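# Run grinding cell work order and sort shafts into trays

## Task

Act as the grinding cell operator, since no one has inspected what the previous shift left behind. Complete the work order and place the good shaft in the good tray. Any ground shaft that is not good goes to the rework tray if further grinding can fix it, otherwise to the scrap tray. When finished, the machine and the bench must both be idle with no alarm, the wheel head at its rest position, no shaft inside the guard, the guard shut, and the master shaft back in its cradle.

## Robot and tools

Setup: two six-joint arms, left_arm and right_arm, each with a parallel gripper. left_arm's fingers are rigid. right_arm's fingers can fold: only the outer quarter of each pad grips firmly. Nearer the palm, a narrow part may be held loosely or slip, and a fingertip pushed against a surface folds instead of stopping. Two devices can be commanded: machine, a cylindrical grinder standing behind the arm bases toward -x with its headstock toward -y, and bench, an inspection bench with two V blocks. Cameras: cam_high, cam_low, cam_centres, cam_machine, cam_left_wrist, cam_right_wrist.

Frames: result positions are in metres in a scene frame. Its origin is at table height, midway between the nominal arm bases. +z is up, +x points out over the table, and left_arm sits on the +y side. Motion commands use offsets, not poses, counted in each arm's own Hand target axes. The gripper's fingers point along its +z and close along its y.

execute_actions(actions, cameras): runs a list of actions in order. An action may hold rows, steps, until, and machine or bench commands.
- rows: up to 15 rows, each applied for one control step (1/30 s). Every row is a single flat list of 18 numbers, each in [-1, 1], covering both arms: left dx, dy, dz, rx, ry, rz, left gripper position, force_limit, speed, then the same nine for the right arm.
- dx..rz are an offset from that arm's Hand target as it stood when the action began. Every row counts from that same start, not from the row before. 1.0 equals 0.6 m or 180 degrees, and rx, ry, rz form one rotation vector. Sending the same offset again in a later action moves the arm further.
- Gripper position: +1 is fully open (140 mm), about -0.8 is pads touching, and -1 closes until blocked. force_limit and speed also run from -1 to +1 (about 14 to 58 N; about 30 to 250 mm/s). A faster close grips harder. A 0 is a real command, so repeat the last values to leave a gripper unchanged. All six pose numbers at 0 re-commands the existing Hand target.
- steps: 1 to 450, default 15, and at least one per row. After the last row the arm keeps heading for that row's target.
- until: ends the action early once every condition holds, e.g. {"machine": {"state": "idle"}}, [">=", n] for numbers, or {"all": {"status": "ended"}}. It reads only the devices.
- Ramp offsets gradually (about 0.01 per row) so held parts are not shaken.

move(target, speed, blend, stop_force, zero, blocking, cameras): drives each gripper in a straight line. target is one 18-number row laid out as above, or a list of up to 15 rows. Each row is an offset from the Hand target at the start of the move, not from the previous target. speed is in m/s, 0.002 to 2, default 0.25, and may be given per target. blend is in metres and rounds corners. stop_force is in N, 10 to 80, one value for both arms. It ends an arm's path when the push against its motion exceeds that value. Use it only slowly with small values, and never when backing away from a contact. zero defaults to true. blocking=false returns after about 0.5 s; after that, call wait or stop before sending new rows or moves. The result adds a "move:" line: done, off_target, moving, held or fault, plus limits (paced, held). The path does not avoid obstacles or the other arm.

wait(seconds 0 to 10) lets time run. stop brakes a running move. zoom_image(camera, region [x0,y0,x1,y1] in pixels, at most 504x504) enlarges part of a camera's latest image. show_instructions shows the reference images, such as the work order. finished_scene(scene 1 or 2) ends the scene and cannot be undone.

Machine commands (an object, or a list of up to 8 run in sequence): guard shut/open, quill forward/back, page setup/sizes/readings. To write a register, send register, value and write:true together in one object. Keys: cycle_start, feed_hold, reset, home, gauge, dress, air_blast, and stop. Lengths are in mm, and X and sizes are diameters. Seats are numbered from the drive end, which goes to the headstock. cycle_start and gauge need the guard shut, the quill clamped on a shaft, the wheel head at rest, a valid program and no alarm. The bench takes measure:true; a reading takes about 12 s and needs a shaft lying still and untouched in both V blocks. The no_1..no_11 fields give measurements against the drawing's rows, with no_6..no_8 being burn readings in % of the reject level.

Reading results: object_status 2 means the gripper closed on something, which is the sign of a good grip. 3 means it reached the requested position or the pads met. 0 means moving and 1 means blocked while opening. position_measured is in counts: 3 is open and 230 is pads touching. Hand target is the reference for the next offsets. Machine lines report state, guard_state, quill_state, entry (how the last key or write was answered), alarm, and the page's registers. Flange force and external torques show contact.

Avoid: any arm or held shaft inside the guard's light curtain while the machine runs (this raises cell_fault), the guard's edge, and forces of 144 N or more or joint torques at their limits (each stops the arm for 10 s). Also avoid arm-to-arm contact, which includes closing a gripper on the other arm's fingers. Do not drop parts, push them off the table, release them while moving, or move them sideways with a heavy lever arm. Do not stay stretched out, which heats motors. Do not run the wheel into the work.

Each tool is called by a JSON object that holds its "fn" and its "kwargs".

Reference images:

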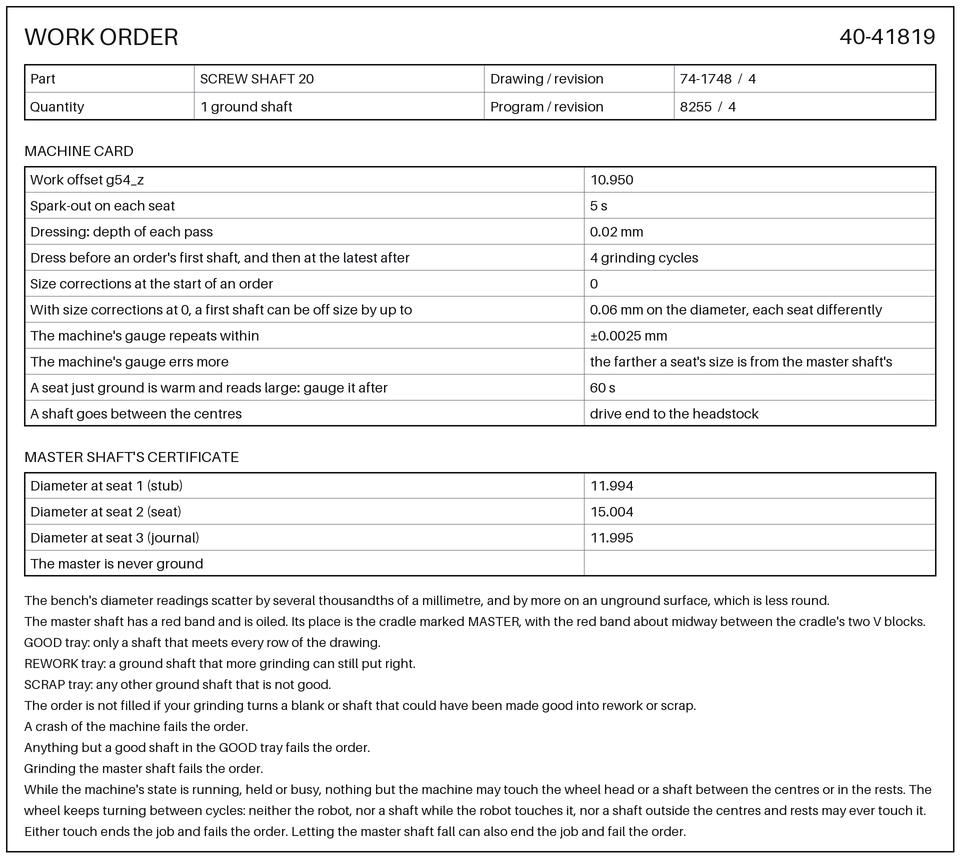

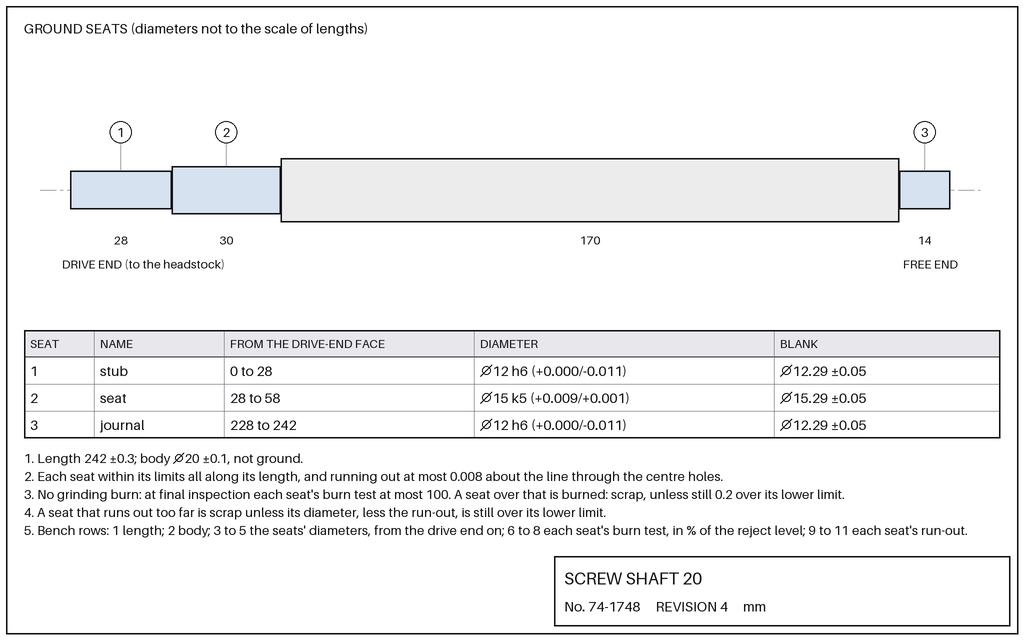

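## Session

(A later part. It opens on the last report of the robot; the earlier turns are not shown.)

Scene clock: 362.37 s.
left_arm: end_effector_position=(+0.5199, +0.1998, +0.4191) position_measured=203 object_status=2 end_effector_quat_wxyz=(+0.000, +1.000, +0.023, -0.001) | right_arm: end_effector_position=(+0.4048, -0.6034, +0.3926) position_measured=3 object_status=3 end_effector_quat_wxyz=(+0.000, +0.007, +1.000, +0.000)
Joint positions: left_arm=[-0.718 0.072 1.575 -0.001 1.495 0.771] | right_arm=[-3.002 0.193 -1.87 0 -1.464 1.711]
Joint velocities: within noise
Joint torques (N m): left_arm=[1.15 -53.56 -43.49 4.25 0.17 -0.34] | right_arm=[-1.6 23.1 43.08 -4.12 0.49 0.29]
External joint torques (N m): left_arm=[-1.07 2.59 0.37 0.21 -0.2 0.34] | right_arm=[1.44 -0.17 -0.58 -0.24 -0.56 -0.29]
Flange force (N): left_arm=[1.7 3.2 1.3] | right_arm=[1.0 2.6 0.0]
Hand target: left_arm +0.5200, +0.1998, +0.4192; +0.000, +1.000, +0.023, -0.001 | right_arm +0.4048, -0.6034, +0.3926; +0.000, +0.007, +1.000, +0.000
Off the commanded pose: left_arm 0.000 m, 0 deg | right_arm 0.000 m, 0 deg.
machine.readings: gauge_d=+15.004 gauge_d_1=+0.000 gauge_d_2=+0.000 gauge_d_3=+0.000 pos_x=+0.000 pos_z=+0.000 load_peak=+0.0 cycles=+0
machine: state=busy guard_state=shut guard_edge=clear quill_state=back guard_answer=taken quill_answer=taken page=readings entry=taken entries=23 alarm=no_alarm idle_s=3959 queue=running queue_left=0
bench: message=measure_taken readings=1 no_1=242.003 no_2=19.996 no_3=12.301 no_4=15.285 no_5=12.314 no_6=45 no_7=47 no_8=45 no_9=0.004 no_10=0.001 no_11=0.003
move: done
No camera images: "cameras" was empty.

{"fn": "move", "kwargs": {"target": [[0.1637,-0.1855,0.4,0,0,0,-1,0,-1,0,0,0,0,0,0,1,1,1],[0.1637,-0.1855,0.54,0,0,0,-1,0,-1,0,0,0,0,0,0,1,1,1]], "speed": [0.25,0.1], "cameras": ["cam_left_wrist"]}}

{"fn": "move", "kwargs": {"target": [0,0,0.05,0,0,0,-1,0,-1,0,0,0,0,0,0,1,1,1], "speed": 0.01, "stop_force": 12, "cameras": ["cam_left_wrist","cam_low"]}}

Scene clock: 370.07 s.
left_arm: end_effector_position=(+0.6126, +0.3153, +0.0950) position_measured=203 object_status=2 end_effector_quat_wxyz=(+0.000, +1.000, +0.023, -0.001) | right_arm: end_effector_position=(+0.4048, -0.6034, +0.3926) position_measured=3 object_status=3 end_effector_quat_wxyz=(+0.000, +0.007, +1.000, +0.000)
Joint positions: left_arm=[-0.474 0.287 1.944 -0.002 0.911 1.015] | right_arm=[-3.002 0.193 -1.87 0 -1.464 1.711]
Joint velocities: within noise
Joint torques (N m): left_arm=[1.51 -66.79 -34.41 3.43 0.14 -0.39] | right_arm=[-1.19 23.42 43.09 -4.21 0.46 0.35]
External joint torques (N m): left_arm=[-1.33 2.58 0.41 0.08 -0.19 0.39] | right_arm=[1.24 -1.33 -0.71 -0.14 -0.52 -0.35]
Flange force (N): left_arm=[1.5 2.6 3.4] | right_arm=[-0.8 2.1 0.5]
Hand target: left_arm +0.6126, +0.3152, +0.0950; +0.000, +1.000, +0.023, -0.001 | right_arm +0.4048, -0.6034, +0.3926; +0.000, +0.007, +1.000, +0.000
Off the commanded pose: left_arm 0.000 m, 0 deg | right_arm 0.000 m, 0 deg.
machine.readings: gauge_d=+15.004 gauge_d_1=+0.000 gauge_d_2=+0.000 gauge_d_3=+0.000 pos_x=+0.000 pos_z=+0.000 load_peak=+0.0 cycles=+0
machine: state=idle guard_state=shut guard_edge=clear quill_state=back guard_answer=taken quill_answer=taken page=readings entry=taken entries=23 alarm=no_alarm idle_s=3966 queue=done queue_left=0
bench: message=measure_taken readings=1 no_1=242.003 no_2=19.996 no_3=12.301 no_4=15.285 no_5=12.314 no_6=45 no_7=47 no_8=45 no_9=0.004 no_10=0.001 no_11=0.003
move: done
camera_calibration:
cam_left_wrist: T_world_to_cam=[[0.101572, -0.994569, 0.0227006, 0.252822], [-0.903078, -0.0826091, 0.421457, 0.532154], [-0.417293, -0.0633087, -0.906564, 0.501584], [0, 0, 0, 1]] pos_world=[0.664204, 0.327164, 0.224699]
Images, in order (width x height): cam_left_wrist 896x504.

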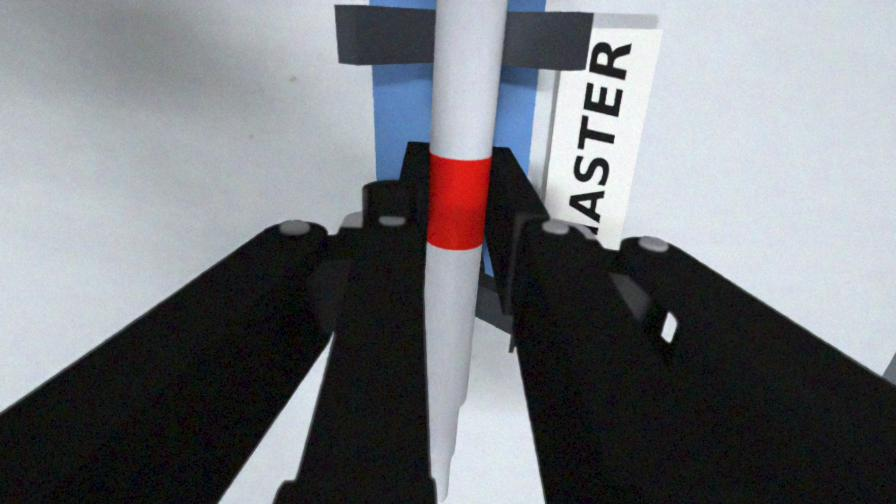

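Scene clock: 372.47 s.
left_arm: end_effector_position=(+0.6127, +0.3152, +0.0769) position_measured=203 object_status=2 end_effector_quat_wxyz=(+0.000, +1.000, +0.023, -0.001) | right_arm: end_effector_position=(+0.4048, -0.6034, +0.3926) position_measured=3 object_status=3 end_effector_quat_wxyz=(+0.000, +0.007, +1.000, +0.000)
Joint positions: left_arm=[-0.475 0.307 1.958 -0.002 0.878 1.015] | right_arm=[-3.002 0.193 -1.87 0 -1.464 1.711]
Joint velocities: within noise
Joint torques (N m): left_arm=[0.12 -58.89 -27.33 3.85 0.37 0.46] | right_arm=[-1.28 23.82 43.21 -4.08 0.49 0.37]
External joint torques (N m): left_arm=[0.13 -6.44 -5.72 -0.43 -0.41 -0.46] | right_arm=[1.27 -1.33 -0.69 -0.28 -0.55 -0.36]
Flange force (N): left_arm=[1.6 1.5 -10.6] | right_arm=[-0.8 2.1 0.4]
Hand target: left_arm +0.6126, +0.3152, +0.0769; +0.000, +1.000, +0.023, -0.001 (not the last commanded pose) | right_arm +0.4048, -0.6034, +0.3926; +0.000, +0.007, +1.000, +0.000
Off the commanded pose: left_arm 0.012 m, 0 deg | right_arm 0.000 m, 0 deg.
machine.readings: gauge_d=+15.004 gauge_d_1=+0.000 gauge_d_2=+0.000 gauge_d_3=+0.000 pos_x=+0.000 pos_z=+0.000 load_peak=+0.0 cycles=+0
machine: state=idle guard_state=shut guard_edge=clear quill_state=back guard_answer=taken quill_answer=taken page=readings entry=taken entries=23 alarm=no_alarm idle_s=3969 queue=done queue_left=0
bench: message=measure_taken readings=1 no_1=242.003 no_2=19.996 no_3=12.301 no_4=15.285 no_5=12.314 no_6=45 no_7=47 no_8=45 no_9=0.004 no_10=0.001 no_11=0.003
move: contact (left_arm)
camera_calibration:
cam_left_wrist: T_world_to_cam=[[0.101386, -0.994586, 0.0228003, 0.253241], [-0.903137, -0.0824044, 0.421369, 0.539764], [-0.417209, -0.0633128, -0.906602, 0.485123], [0, 0, 0, 1]] pos_world=[0.664204, 0.327064, 0.206599]
Images, in order (width x height): cam_low 896x504, cam_left_wrist 896x504.

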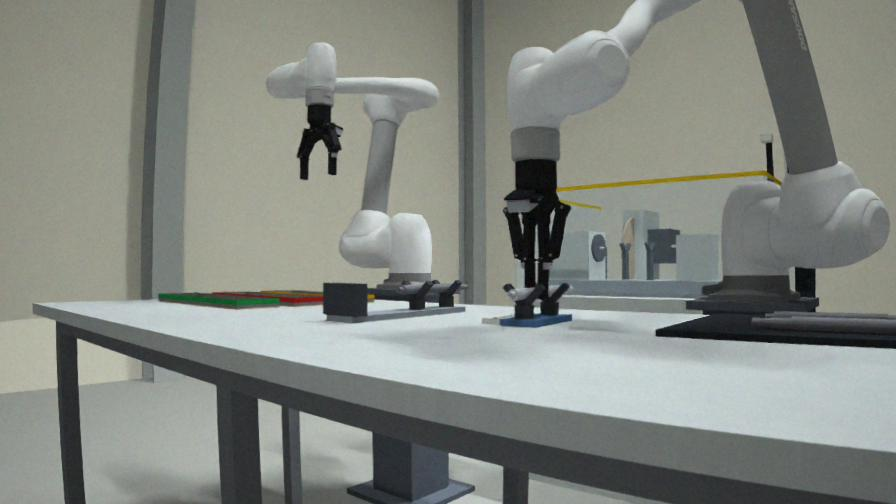

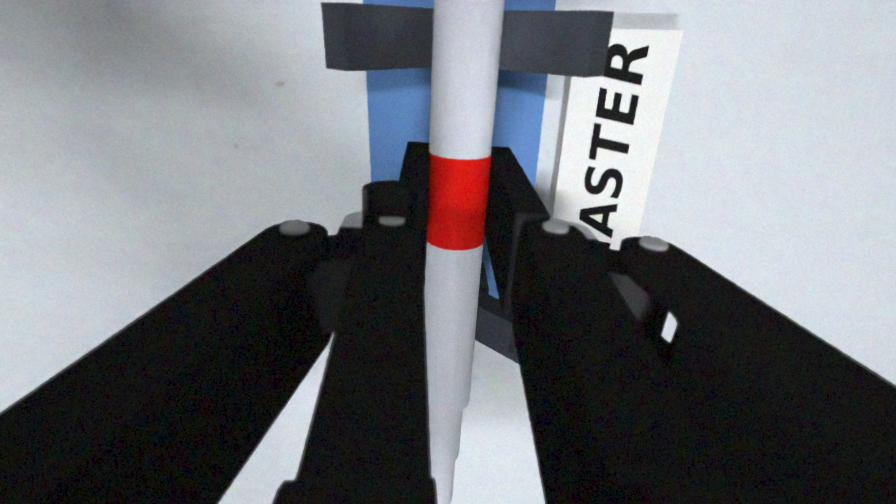

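{"fn": "execute_actions", "kwargs": {"actions": [{"rows":[[0,0,0,0,0,0,-0.3,0,-1,0,0,0,0,0,0,1,1,1]],"steps":40}], "cameras": []}}

{"fn": "move", "kwargs": {"target": [[0,0,-0.15,0,0,0,-0.3,0,-1,0,0,0,0,0,0,1,1,1],[0,0,-0.29,0,0,0,-0.3,0,-1,0,0,0,0,0,0,1,1,1],[-0.118,0.5096,-0.15,0,0,0.01467,-0.3,0,-1,0,0,0,0,0,0,1,1,1]], "speed": [0.1,0.25,0.3], "blend": [0,0.03,0], "cameras": ["cam_high","cam_left_wrist"]}}

{"fn": "zoom_image", "kwargs": {"camera": "cam_high", "region": [440, 210, 600, 340]}}

Scene clock: 384.93 s.
left_arm: end_effector_position=(+0.6126, +0.3152, +0.0769) position_measured=167 object_status=3 end_effector_quat_wxyz=(+0.000, +1.000, +0.023, -0.001) | right_arm: end_effector_position=(+0.4048, -0.6034, +0.3926) position_measured=3 object_status=3 end_effector_quat_wxyz=(+0.000, +0.007, +1.000, +0.000)
Joint positions: left_arm=[-0.475 0.307 1.958 -0.002 0.878 1.015] | right_arm=[-3.002 0.193 -1.87 0 -1.464 1.711]
Joint velocities: within noise
Joint torques (N m): left_arm=[1.05 -65.19 -31.45 3.35 0.13 -0.39] | right_arm=[-1.6 23.31 43.1 -4.12 0.48 0.41]
External joint torques (N m): left_arm=[-0.89 -0.11 -1.56 0.05 -0.16 0.39] | right_arm=[1.51 -1.13 -0.64 -0.23 -0.52 -0.41]
Flange force (N): left_arm=[2.0 2.0 -1.0] | right_arm=[-0.5 2.5 0.3]
Hand target: left_arm +0.6126, +0.3152, +0.0769; +0.000, +1.000, +0.023, -0.001 | right_arm +0.4048, -0.6034, +0.3926; +0.000, +0.007, +1.000, +0.000
Off the commanded pose: left_arm 0.000 m, 0 deg | right_arm 0.000 m, 0 deg.
machine.readings: gauge_d=+15.004 gauge_d_1=+0.000 gauge_d_2=+0.000 gauge_d_3=+0.000 pos_x=+0.000 pos_z=+0.000 load_peak=+0.0 cycles=+0
machine: state=idle guard_state=shut guard_edge=clear quill_state=back guard_answer=taken quill_answer=taken page=readings entry=taken entries=23 alarm=no_alarm idle_s=3981 queue=done queue_left=0
bench: message=measure_taken readings=1 no_1=242.003 no_2=19.996 no_3=12.301 no_4=15.285 no_5=12.314 no_6=45 no_7=47 no_8=45 no_9=0.004 no_10=0.001 no_11=0.003
No camera images: "cameras" was empty.

Scene clock: 387.70 s.
left_arm: end_effector_position=(+0.5561, +0.0066, +0.1673) position_measured=167 object_status=3 end_effector_quat_wxyz=(+0.000, +1.000, +0.000, -0.001) | right_arm: end_effector_position=(+0.4048, -0.6034, +0.3926) position_measured=3 object_status=3 end_effector_quat_wxyz=(+0.000, +0.007, +1.000, +0.000)
Joint positions: left_arm=[-0.87 0.431 1.582 -0.001 1.128 0.666] | right_arm=[-3.002 0.193 -1.87 0 -1.464 1.711]
Joint velocities: within noise
Joint torques (N m): left_arm=[1.51 -84.56 -37.18 3.91 0.03 -0.35] | right_arm=[-1.52 23.46 43.11 -4.11 0.43 0.34]
External joint torques (N m): left_arm=[-1.47 1.13 -1.69 0.1 -0.06 0.35] | right_arm=[1.71 -1.39 -0.69 -0.23 -0.49 -0.34]
Flange force (N): left_arm=[2.3 5.0 -0.7] | right_arm=[-0.8 3.2 0.5]
Hand target: left_arm +0.5560, +0.0066, +0.1672; +0.000, +1.000, +0.000, -0.001 | right_arm +0.4048, -0.6034, +0.3926; +0.000, +0.007, +1.000, +0.000
Off the commanded pose: left_arm 0.000 m, 0 deg | right_arm 0.000 m, 0 deg.
machine.readings: gauge_d=+15.004 gauge_d_1=+0.000 gauge_d_2=+0.000 gauge_d_3=+0.000 pos_x=+0.000 pos_z=+0.000 load_peak=+0.0 cycles=+0
machine: state=idle guard_state=shut guard_edge=clear quill_state=back guard_answer=taken quill_answer=taken page=readings entry=taken entries=23 alarm=no_alarm idle_s=3984 queue=done queue_left=0
bench: message=measure_taken readings=1 no_1=242.003 no_2=19.996 no_3=12.301 no_4=15.285 no_5=12.314 no_6=45 no_7=47 no_8=45 no_9=0.004 no_10=0.001 no_11=0.003
move: done
camera_calibration:
cam_left_wrist: T_world_to_cam=[[0.0555512, -0.998193, 0.0228932, -0.0244776], [-0.906038, -0.0407619, 0.421229, 0.426497], [-0.419535, -0.0441419, -0.906665, 0.525103], [0, 0, 0, 1]] pos_world=[0.608081, 0.0161305, 0.297]
Images, in order (width x height): cam_high 896x504, cam_left_wrist 896x504.

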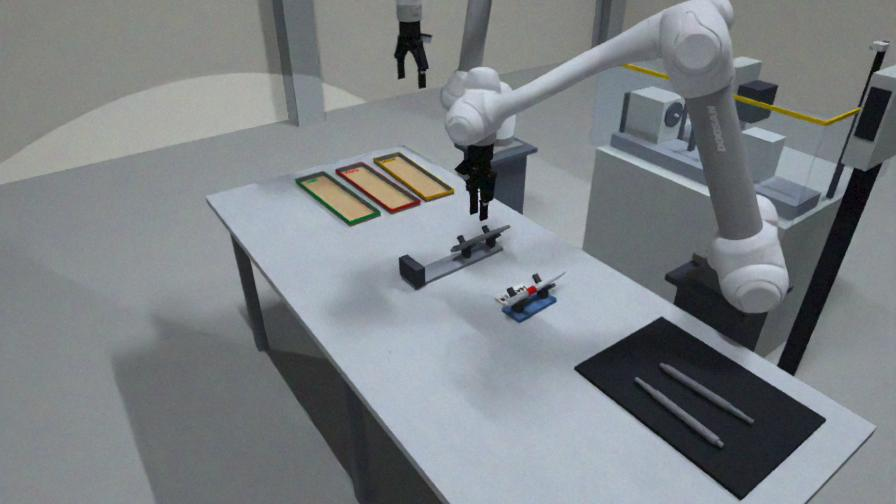

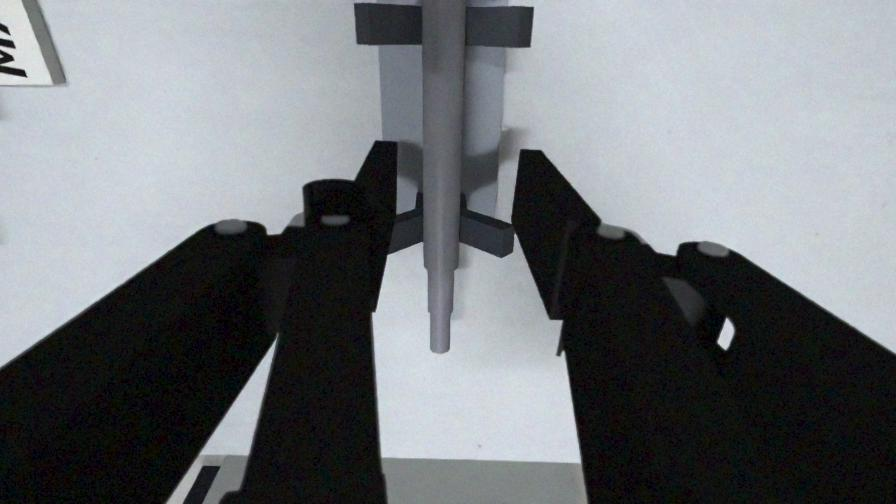

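Scaled by 3.150 from the camera's 896x504 image, which has a finer 1280x720 frame.

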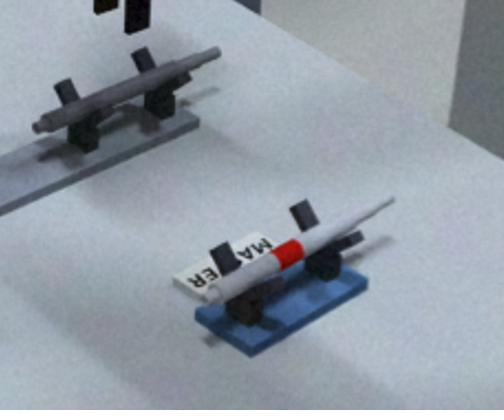

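{"fn": "move", "kwargs": {"target": [[0,-0.005,0.08,0,0,0,-0.1,0,-1,0,0,0,0,0,0,1,1,1],[0,-0.005,0.1555,0,0,0,-0.1,0,-1,0,0,0,0,0,0,1,1,1]], "speed": [0.12,0.07], "cameras": ["cam_left_wrist"]}}

{"fn": "execute_actions", "kwargs": {"actions": [{"rows":[[0,0,0,0,0,0,-1,0,-1,0,0,0,0,0,0,1,1,1]],"steps":65}], "cameras": ["cam_left_wrist"]}}

Scene clock: 399.50 s.
left_arm: end_effector_position=(+0.5560, +0.0095, +0.0739) position_measured=141 object_status=3 end_effector_quat_wxyz=(+0.000, +1.000, +0.000, -0.001) | right_arm: end_effector_position=(+0.4048, -0.6034, +0.3926) position_measured=3 object_status=3 end_effector_quat_wxyz=(+0.000, +0.007, +1.000, +0.000)
Joint positions: left_arm=[-0.868 0.502 1.662 -0.002 0.977 0.668] | right_arm=[-3.002 0.193 -1.87 0 -1.464 1.711]
Joint velocities: within noise
Joint torques (N m): left_arm=[1.22 -86.97 -34.11 3.66 0.17 -0.34] | right_arm=[-1.32 23.1 43 -4.12 0.45 0.33]
External joint torques (N m): left_arm=[-1.06 0.1 -1.45 0.01 -0.2 0.34] | right_arm=[1.28 -0.66 -0.47 -0.25 -0.51 -0.33]
Flange force (N): left_arm=[1.3 3.0 -0.6] | right_arm=[0.0 2.2 0.0]
Hand target: left_arm +0.5559, +0.0095, +0.0739; +0.000, +1.000, +0.000, -0.001 | right_arm +0.4048, -0.6034, +0.3926; +0.000, +0.007, +1.000, +0.000
Off the commanded pose: left_arm 0.000 m, 0 deg | right_arm 0.000 m, 0 deg.
machine.readings: gauge_d=+15.004 gauge_d_1=+0.000 gauge_d_2=+0.000 gauge_d_3=+0.000 pos_x=+0.000 pos_z=+0.000 load_peak=+0.0 cycles=+0
machine: state=idle guard_state=shut guard_edge=clear quill_state=back guard_answer=taken quill_answer=taken page=readings entry=taken entries=23 alarm=no_alarm idle_s=3996 queue=done queue_left=0
bench: message=measure_taken readings=1 no_1=242.003 no_2=19.996 no_3=12.301 no_4=15.285 no_5=12.314 no_6=45 no_7=47 no_8=45 no_9=0.004 no_10=0.001 no_11=0.003
move: done
camera_calibration:
cam_left_wrist: T_world_to_cam=[[0.0555515, -0.998193, 0.0228897, -0.0194408], [-0.905982, -0.0407577, 0.42135, 0.465766], [-0.419656, -0.0441443, -0.906609, 0.440659], [0, 0, 0, 1]] pos_world=[0.607981, 0.0190305, 0.203699]
Images, in order (width x height): cam_left_wrist 896x504.

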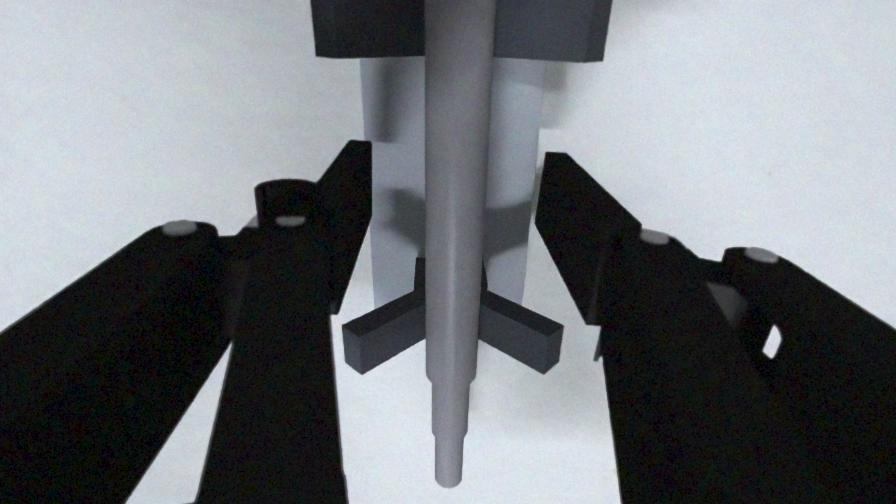

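Scene clock: 401.87 s.
left_arm: end_effector_position=(+0.5559, +0.0095, +0.0739) position_measured=202 object_status=2 end_effector_quat_wxyz=(+0.000, +1.000, +0.000, -0.001) | right_arm: end_effector_position=(+0.4048, -0.6034, +0.3926) position_measured=3 object_status=3 end_effector_quat_wxyz=(+0.000, +0.007, +1.000, +0.000)
Joint positions: left_arm=[-0.868 0.502 1.662 -0.002 0.977 0.668] | right_arm=[-3.002 0.193 -1.87 0 -1.464 1.711]
Joint velocities: within noise
Joint torques (N m): left_arm=[-16.26 -76.57 -45.1 -2.03 -10.66 0.49] | right_arm=[-0.8 23.55 42.99 -4.09 0.49 0.38]
External joint torques (N m): left_arm=[16.39 -10.33 9.5 5.71 10.63 -0.49] | right_arm=[0.8 -1.18 -0.53 -0.26 -0.55 -0.37]
Flange force (N): left_arm=[-0.4 -32.3 -19.8] | right_arm=[-1.0 1.0 0.1]
Hand target: left_arm +0.5559, +0.0095, +0.0739; +0.000, +1.000, +0.000, -0.001 | right_arm +0.4048, -0.6034, +0.3926; +0.000, +0.007, +1.000, +0.000
Off the commanded pose: left_arm 0.000 m, 0 deg | right_arm 0.000 m, 0 deg.
machine.readings: gauge_d=+15.004 gauge_d_1=+0.000 gauge_d_2=+0.000 gauge_d_3=+0.000 pos_x=+0.000 pos_z=+0.000 load_peak=+0.0 cycles=+0
machine: state=idle guard_state=shut guard_edge=clear quill_state=back guard_answer=taken quill_answer=taken page=readings entry=taken entries=23 alarm=no_alarm idle_s=3998 queue=done queue_left=0
bench: message=measure_taken readings=1 no_1=242.003 no_2=19.996 no_3=12.301 no_4=15.285 no_5=12.314 no_6=45 no_7=47 no_8=45 no_9=0.004 no_10=0.001 no_11=0.003
camera_calibration:
cam_left_wrist: T_world_to_cam=[[0.0555091, -0.998198, 0.0227995, -0.0193943], [-0.905984, -0.0407573, 0.421346, 0.46581], [-0.419658, -0.0440445, -0.906613, 0.440568], [0, 0, 0, 1]] pos_world=[0.607981, 0.0190304, 0.203599]
Images, in order (width x height): cam_left_wrist 896x504.

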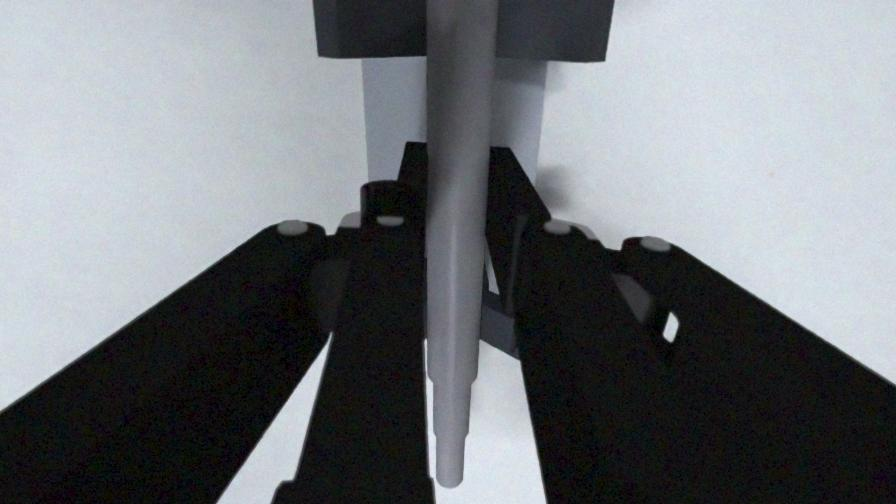

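{"fn": "move", "kwargs": {"target": [[0,-0.003,-0.003,0,0,0,-1,0,-1,0,0,0,0,0,0,1,1,1],[0,-0.003,-0.12,0,0,0,-1,0,-1,0,0,0,0,0,0,1,1,1],[0,-0.003,-0.5,0,0,0,-1,0,-1,0,0,0,0,0,0,1,1,1],[-0.3433,-0.0675,-0.71,0,0,-0.5,-1,0,-1,0,0,0,0,0,0,1,1,1]], "speed": [0.03,0.06,0.25,0.3], "blend": [0,0.02,0.05,0], "cameras": []}}

{"fn": "execute_actions", "kwargs": {"actions": [{"machine":[{"page":"sizes","register":"size_1","value":0.08,"write":true},{"register":"size_2","value":0.08,"write":true},{"register":"size_3","value":0.08,"write":true},{"guard":"open"}],"steps":1}], "cameras": []}}

{"fn": "move", "kwargs": {"target": [-0.1335,-0.75,0,0,0,0,-1,0,-1,0,0,0,0,0,0,1,1,1], "speed": 0.35, "cameras": ["cam_left_wrist"]}}

Scene clock: 415.93 s.
left_arm: end_effector_position=(+0.3504, +0.0504, +0.5000) position_measured=203 object_status=2 end_effector_quat_wxyz=(+0.000, +0.707, +0.707, -0.001) | right_arm: end_effector_position=(+0.4048, -0.6034, +0.3926) position_measured=3 object_status=3 end_effector_quat_wxyz=(+0.000, +0.007, +1.000, +0.000)
Joint positions: left_arm=[-1.091 0.085 1.416 -0.001 1.641 -1.127] | right_arm=[-3.002 0.193 -1.87 0 -1.464 1.711]
Joint velocities: within noise
Joint torques (N m): left_arm=[1.4 -54.98 -43.66 4.28 0.23 -0.35] | right_arm=[-0.99 23.34 42.98 -4.11 0.47 0.36]
External joint torques (N m): left_arm=[-1.3 2.81 0.79 0.14 -0.19 0.35] | right_arm=[1.19 -1.44 -0.46 -0.24 -0.52 -0.36]
Flange force (N): left_arm=[-3.4 0.1 1.5] | right_arm=[-1.4 2.0 0.1]
Hand target: left_arm +0.3505, +0.0503, +0.5001; +0.000, +0.707, +0.707, -0.001 | right_arm +0.4048, -0.6034, +0.3926; +0.000, +0.007, +1.000, +0.000
Off the commanded pose: left_arm 0.000 m, 0 deg | right_arm 0.000 m, 0 deg.
machine.readings: gauge_d=+15.004 gauge_d_1=+0.000 gauge_d_2=+0.000 gauge_d_3=+0.000 pos_x=+0.000 pos_z=+0.000 load_peak=+0.0 cycles=+0
machine: state=idle guard_state=shut guard_edge=clear quill_state=back guard_answer=taken quill_answer=taken page=readings entry=taken entries=23 alarm=no_alarm idle_s=4012 queue=done queue_left=0
bench: message=measure_taken readings=1 no_1=242.003 no_2=19.996 no_3=12.301 no_4=15.285 no_5=12.314 no_6=45 no_7=47 no_8=45 no_9=0.004 no_10=0.001 no_11=0.003
move: done
No camera images: "cameras" was empty.

Scene clock: 416.17 s.
left_arm: end_effector_position=(+0.3505, +0.0504, +0.5001) position_measured=203 object_status=2 end_effector_quat_wxyz=(+0.000, +0.707, +0.707, -0.001) | right_arm: end_effector_position=(+0.4048, -0.6034, +0.3926) position_measured=3 object_status=3 end_effector_quat_wxyz=(+0.000, +0.007, +1.000, +0.000)
Joint positions: left_arm=[-1.091 0.085 1.416 -0.001 1.641 -1.127] | right_arm=[-3.002 0.193 -1.87 0 -1.464 1.711]
Joint velocities: within noise
Joint torques (N m): left_arm=[1.07 -54.64 -43.59 4.34 0.22 -0.38] | right_arm=[-1.35 23.33 43.1 -4.14 0.53 0.35]
External joint torques (N m): left_arm=[-0.95 2.5 0.76 0.08 -0.18 0.38] | right_arm=[1.59 -1.02 -0.65 -0.21 -0.59 -0.35]
Flange force (N): left_arm=[-2.8 0.4 1.5] | right_arm=[-0.3 2.8 0.2]
Hand target: left_arm +0.3505, +0.0503, +0.5001; +0.000, +0.707, +0.707, -0.001 | right_arm +0.4048, -0.6034, +0.3926; +0.000, +0.007, +1.000, +0.000
Tool commands: left_gripper/position=-1.0 left_gripper/force_limit=+0.0 left_gripper/speed=-1.0 right_gripper/position=+1.0 right_gripper/force_limit=+1.0 right_gripper/speed=+1.0
Off the commanded pose: left_arm 0.000 m, 0 deg | right_arm 0.000 m, 0 deg.
machine.sizes: size_1=+0.080 size_2=+0.080 size_3=+0.000 aim_1=+11.995 aim_2=+15.005 aim_3=+11.995
machine: state=idle guard_state=shut guard_edge=clear quill_state=back guard_answer=taken quill_answer=taken page=sizes entry=taken entries=25 alarm=no_alarm idle_s=4012 queue=running queue_left=2
bench: message=measure_taken readings=1 no_1=242.003 no_2=19.996 no_3=12.301 no_4=15.285 no_5=12.314 no_6=45 no_7=47 no_8=45 no_9=0.004 no_10=0.001 no_11=0.003
No camera images: "cameras" was empty.

Scene clock: 417.90 s.
left_arm: end_effector_position=(-0.0994, -0.0296, +0.5007) position_measured=203 object_status=2 end_effector_quat_wxyz=(+0.000, +0.707, +0.707, -0.001) | right_arm: end_effector_position=(+0.4048, -0.6034, +0.3926) position_measured=3 object_status=3 end_effector_quat_wxyz=(+0.000, +0.007, +1.000, +0.000)
Joint positions: left_arm=[-1.838 0.126 1.369 -0.001 1.645 -1.874] | right_arm=[-3.002 0.193 -1.87 0 -1.464 1.711]
Joint velocities: within noise
Joint torques (N m): left_arm=[1.29 -59.76 -43.57 4.31 0.22 -0.31] | right_arm=[-1.31 23.64 43.16 -4.13 0.56 0.32]
External joint torques (N m): left_arm=[-1.38 3.51 0.75 0.06 -0.18 0.31] | right_arm=[1.26 -1.1 -0.58 -0.23 -0.61 -0.32]
Flange force (N): left_arm=[-3.7 -2.7 1.3] | right_arm=[-0.6 2.2 0.0]
Hand target: left_arm -0.0996, -0.0297, +0.5007; +0.000, +0.707, +0.707, -0.001 | right_arm +0.4048, -0.6034, +0.3926; +0.000, +0.007, +1.000, +0.000
Off the commanded pose: left_arm 0.000 m, 0 deg | right_arm 0.000 m, 0 deg.
machine.sizes: size_1=+0.080 size_2=+0.080 size_3=+0.080 aim_1=+11.995 aim_2=+15.005 aim_3=+11.995
machine: state=idle guard_state=between guard_edge=clear quill_state=back guard_answer=taken quill_answer=taken page=sizes entry=taken entries=26 alarm=no_alarm idle_s=4014 queue=running queue_left=0
bench: message=measure_taken readings=1 no_1=242.003 no_2=19.996 no_3=12.301 no_4=15.285 no_5=12.314 no_6=45 no_7=47 no_8=45 no_9=0.004 no_10=0.001 no_11=0.003
move: done
camera_calibration:
cam_left_wrist: T_world_to_cam=[[0.998231, 0.0556337, 0.0209869, 0.0940677], [0.0416505, -0.906128, 0.420948, -0.24069], [0.0424357, -0.41933, -0.906842, 0.58572], [0, 0, 0, 1]] pos_world=[-0.108732, 0.022281, 0.630499]
Images, in order (width x height): cam_left_wrist 896x504.

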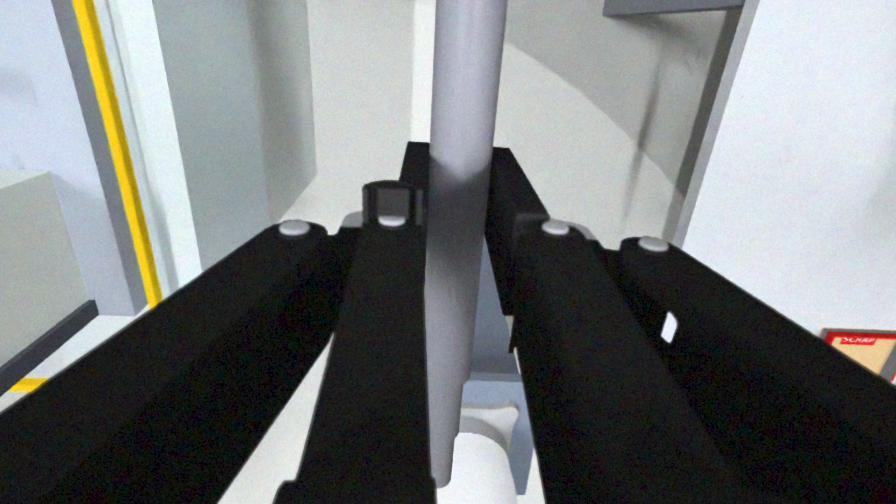

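{"fn": "move", "kwargs": {"target": [[0.054,-0.9028,0.005,0,0,0,-1,0,-1,0,0,0,0,0,0,1,1,1],[0.054,-0.9028,0.4,0,0,0,-1,0,-1,0,0,0,0,0,0,1,1,1],[0.054,-0.9028,0.483,0,0,0,-1,0,-1,0,0,0,0,0,0,1,1,1]], "speed": [0.3,0.15,0.06], "blend": [0.03,0.01,0], "cameras": ["cam_centres","cam_left_wrist"]}}

{"fn": "zoom_image", "kwargs": {"camera": "cam_centres", "region": [380, 100, 640, 350]}}

Scene clock: 429.80 s.
left_arm: end_effector_position=(-0.6416, +0.0026, +0.2115) position_measured=203 object_status=2 end_effector_quat_wxyz=(+0.000, +0.707, +0.707, -0.001) | right_arm: end_effector_position=(+0.4048, -0.6034, +0.3926) position_measured=3 object_status=3 end_effector_quat_wxyz=(+0.000, +0.007, +1.000, +0.000)
Joint positions: left_arm=[-2.447 0.634 1.175 0 1.332 -2.483] | right_arm=[-3.002 0.193 -1.87 0 -1.464 1.711]
Joint velocities: within noise
Joint torques (N m): left_arm=[0.61 -109.85 -42.33 4.2 0.25 -0.34] | right_arm=[-1.41 23.48 43.17 -4.14 0.49 0.42]
External joint torques (N m): left_arm=[-0.82 5.27 0.59 0.04 -0.23 0.34] | right_arm=[1.65 -1.74 -0.79 -0.19 -0.54 -0.42]
Flange force (N): left_arm=[-4.1 -5.7 3.2] | right_arm=[-1.3 2.9 0.6]
Hand target: left_arm -0.6416, +0.0027, +0.2115; +0.000, +0.707, +0.707, -0.001 | right_arm +0.4048, -0.6034, +0.3926; +0.000, +0.007, +1.000, +0.000
Off the commanded pose: left_arm 0.000 m, 0 deg | right_arm 0.000 m, 0 deg.
machine.sizes: size_1=+0.080 size_2=+0.080 size_3=+0.080 aim_1=+11.995 aim_2=+15.005 aim_3=+11.995
machine: state=idle guard_state=open guard_edge=clear quill_state=back guard_answer=taken quill_answer=taken page=sizes entry=taken entries=26 alarm=no_alarm idle_s=4026 queue=done queue_left=0
bench: message=measure_taken readings=1 no_1=242.003 no_2=19.996 no_3=12.301 no_4=15.285 no_5=12.314 no_6=45 no_7=47 no_8=45 no_9=0.004 no_10=0.001 no_11=0.003
move: done
camera_calibration:
cam_left_wrist: T_world_to_cam=[[0.998239, 0.0554962, 0.0209479, 0.639509], [0.0415462, -0.906174, 0.42086, -0.0670978], [0.0423385, -0.419249, -0.906884, 0.359867], [0, 0, 0, 1]] pos_world=[-0.650832, 0.054581, 0.3412]
Images, in order (width x height): cam_centres 896x504, cam_left_wrist 896x504.

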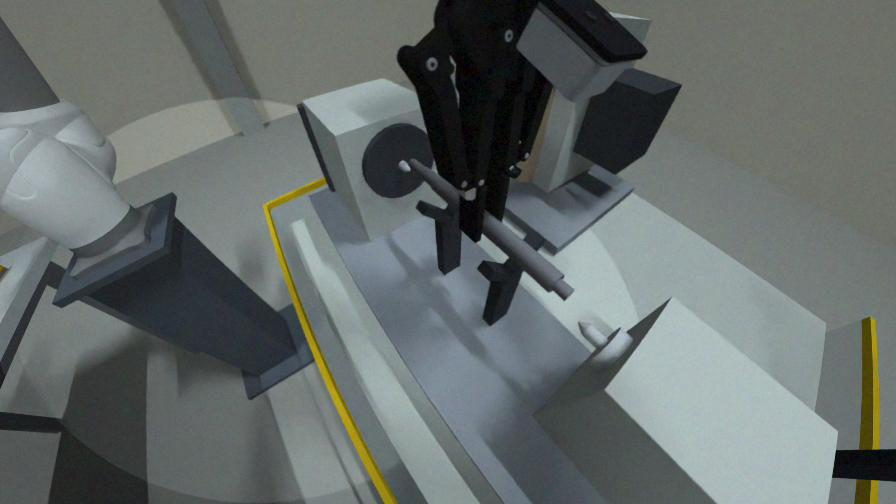

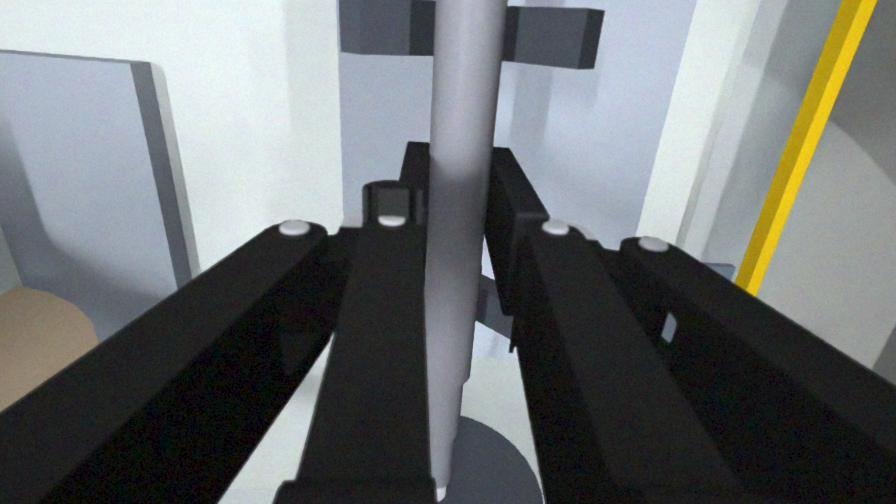

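Scaled by 1.938 from the camera's 896x504 image, which has a finer 1280x720 frame.

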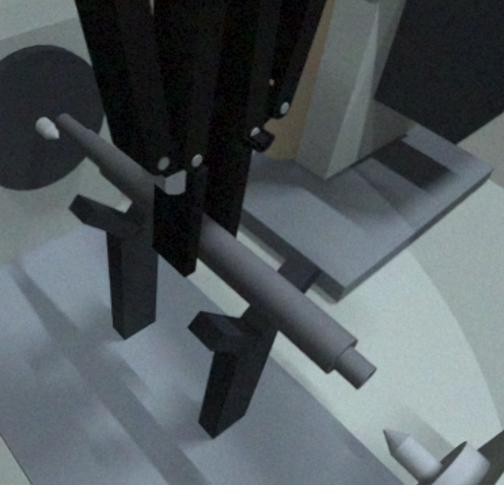

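{"fn": "move", "kwargs": {"target": [-0.009,0,0,0,0,0,-1,0,-1,0,0,0,0,0,0,1,1,1], "speed": 0.03, "cameras": []}}

{"fn": "move", "kwargs": {"target": [0,0,0.05,0,0,0,-1,0,-1,0,0,0,0,0,0,1,1,1], "speed": 0.012, "stop_force": 12, "cameras": ["cam_centres","cam_left_wrist"]}}

{"fn": "zoom_image", "kwargs": {"camera": "cam_centres", "region": [380, 100, 640, 350]}}

Scene clock: 435.67 s.
left_arm: end_effector_position=(-0.6416, -0.0027, +0.2115) position_measured=203 object_status=2 end_effector_quat_wxyz=(+0.000, +0.707, +0.707, -0.001) | right_arm: end_effector_position=(+0.4048, -0.6034, +0.3926) position_measured=3 object_status=3 end_effector_quat_wxyz=(+0.000, +0.007, +1.000, +0.000)
Joint positions: left_arm=[-2.443 0.639 1.165 0 1.336 -2.479] | right_arm=[-3.002 0.193 -1.87 0 -1.464 1.711]
Joint velocities: within noise
Joint torques (N m): left_arm=[0.89 -110.23 -42.48 4.16 0.19 -0.35] | right_arm=[-0.98 22.99 42.97 -4.15 0.5 0.34]
External joint torques (N m): left_arm=[-1.22 5.09 0.7 0.08 -0.16 0.35] | right_arm=[0.95 -0.54 -0.47 -0.21 -0.57 -0.34]
Flange force (N): left_arm=[-3.4 -5.6 3.1] | right_arm=[0.1 1.4 -0.2]
Hand target: left_arm -0.6416, -0.0027, +0.2115; +0.000, +0.707, +0.707, -0.001 | right_arm +0.4048, -0.6034, +0.3926; +0.000, +0.007, +1.000, +0.000
Off the commanded pose: left_arm 0.000 m, 0 deg | right_arm 0.000 m, 0 deg.
machine.sizes: size_1=+0.080 size_2=+0.080 size_3=+0.080 aim_1=+11.995 aim_2=+15.005 aim_3=+11.995
machine: state=idle guard_state=open guard_edge=clear quill_state=back guard_answer=taken quill_answer=taken page=sizes entry=taken entries=26 alarm=no_alarm idle_s=4031 queue=done queue_left=0
bench: message=measure_taken readings=1 no_1=242.003 no_2=19.996 no_3=12.301 no_4=15.285 no_5=12.314 no_6=45 no_7=47 no_8=45 no_9=0.004 no_10=0.001 no_11=0.003
move: done
No camera images: "cameras" was empty.

Scene clock: 437.70 s.
left_arm: end_effector_position=(-0.6415, -0.0028, +0.1942) position_measured=203 object_status=2 end_effector_quat_wxyz=(+0.000, +0.707, +0.707, -0.001) | right_arm: end_effector_position=(+0.4048, -0.6034, +0.3926) position_measured=3 object_status=3 end_effector_quat_wxyz=(+0.000, +0.007, +1.000, +0.000)
Joint positions: left_arm=[-2.442 0.647 1.184 0 1.309 -2.479] | right_arm=[-3.002 0.193 -1.87 0 -1.464 1.711]
Joint velocities: within noise
Joint torques (N m): left_arm=[-3.12 -91.46 -36.59 2.9 -3.55 -0.45] | right_arm=[-1.4 23.44 42.96 -4.12 0.59 0.35]
External joint torques (N m): left_arm=[2.88 -13.93 -4.86 1.32 3.57 0.45] | right_arm=[1.51 -1.09 -0.53 -0.22 -0.65 -0.35]
Flange force (N): left_arm=[0.6 6.4 -17.1] | right_arm=[-0.5 2.7 -0.1]
Hand target: left_arm -0.6415, -0.0028, +0.1942; +0.000, +0.707, +0.707, -0.001 (not the last commanded pose) | right_arm +0.4048, -0.6034, +0.3926; +0.000, +0.007, +1.000, +0.000
Off the commanded pose: left_arm 0.013 m, 0 deg | right_arm 0.000 m, 0 deg.
machine.sizes: size_1=+0.080 size_2=+0.080 size_3=+0.080 aim_1=+11.995 aim_2=+15.005 aim_3=+11.995
machine: state=idle guard_state=open guard_edge=clear quill_state=back guard_answer=taken quill_answer=taken page=sizes entry=taken entries=26 alarm=no_alarm idle_s=4033 queue=done queue_left=0
bench: message=measure_taken readings=1 no_1=242.003 no_2=19.996 no_3=12.301 no_4=15.285 no_5=12.314 no_6=45 no_7=47 no_8=45 no_9=0.004 no_10=0.001 no_11=0.003
move: contact (left_arm)
camera_calibration:
cam_left_wrist: T_world_to_cam=[[0.998239, 0.0554962, 0.0209479, 0.640069], [0.0415462, -0.906174, 0.42086, -0.0647565], [0.0423385, -0.419249, -0.906884, 0.342], [0, 0, 0, 1]] pos_world=[-0.650732, 0.049181, 0.324]
Images, in order (width x height): cam_centres 896x504, cam_left_wrist 896x504.

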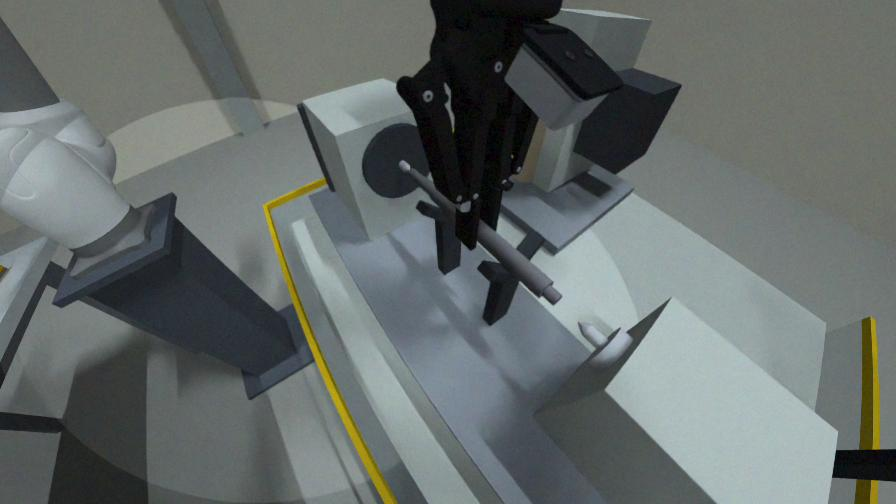

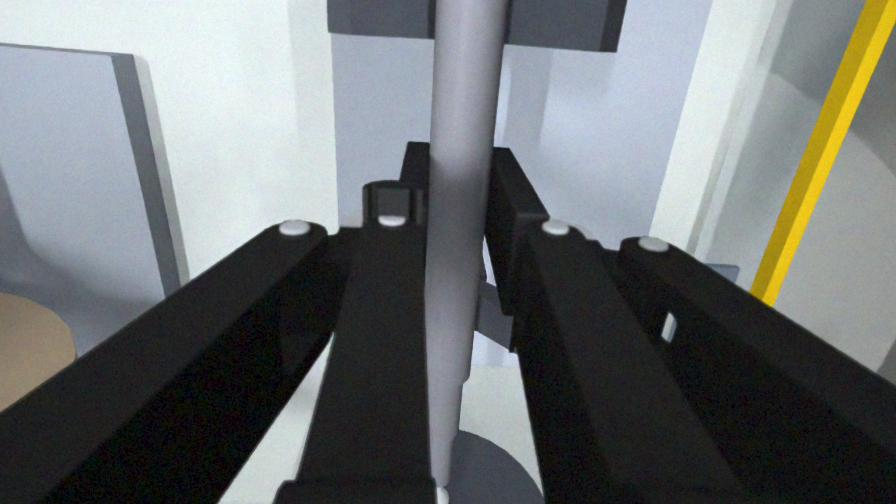

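Scaled by 1.938 from the camera's 896x504 image, which has a finer 1280x720 frame.

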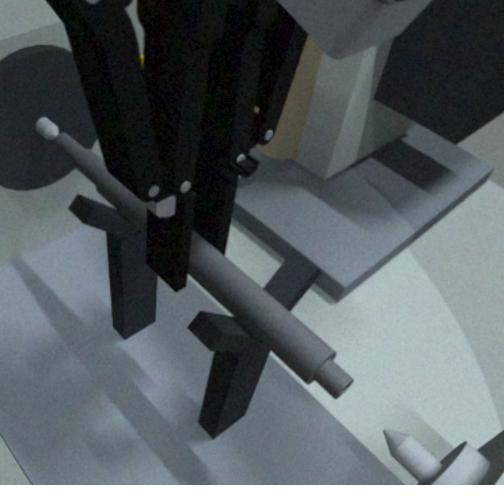

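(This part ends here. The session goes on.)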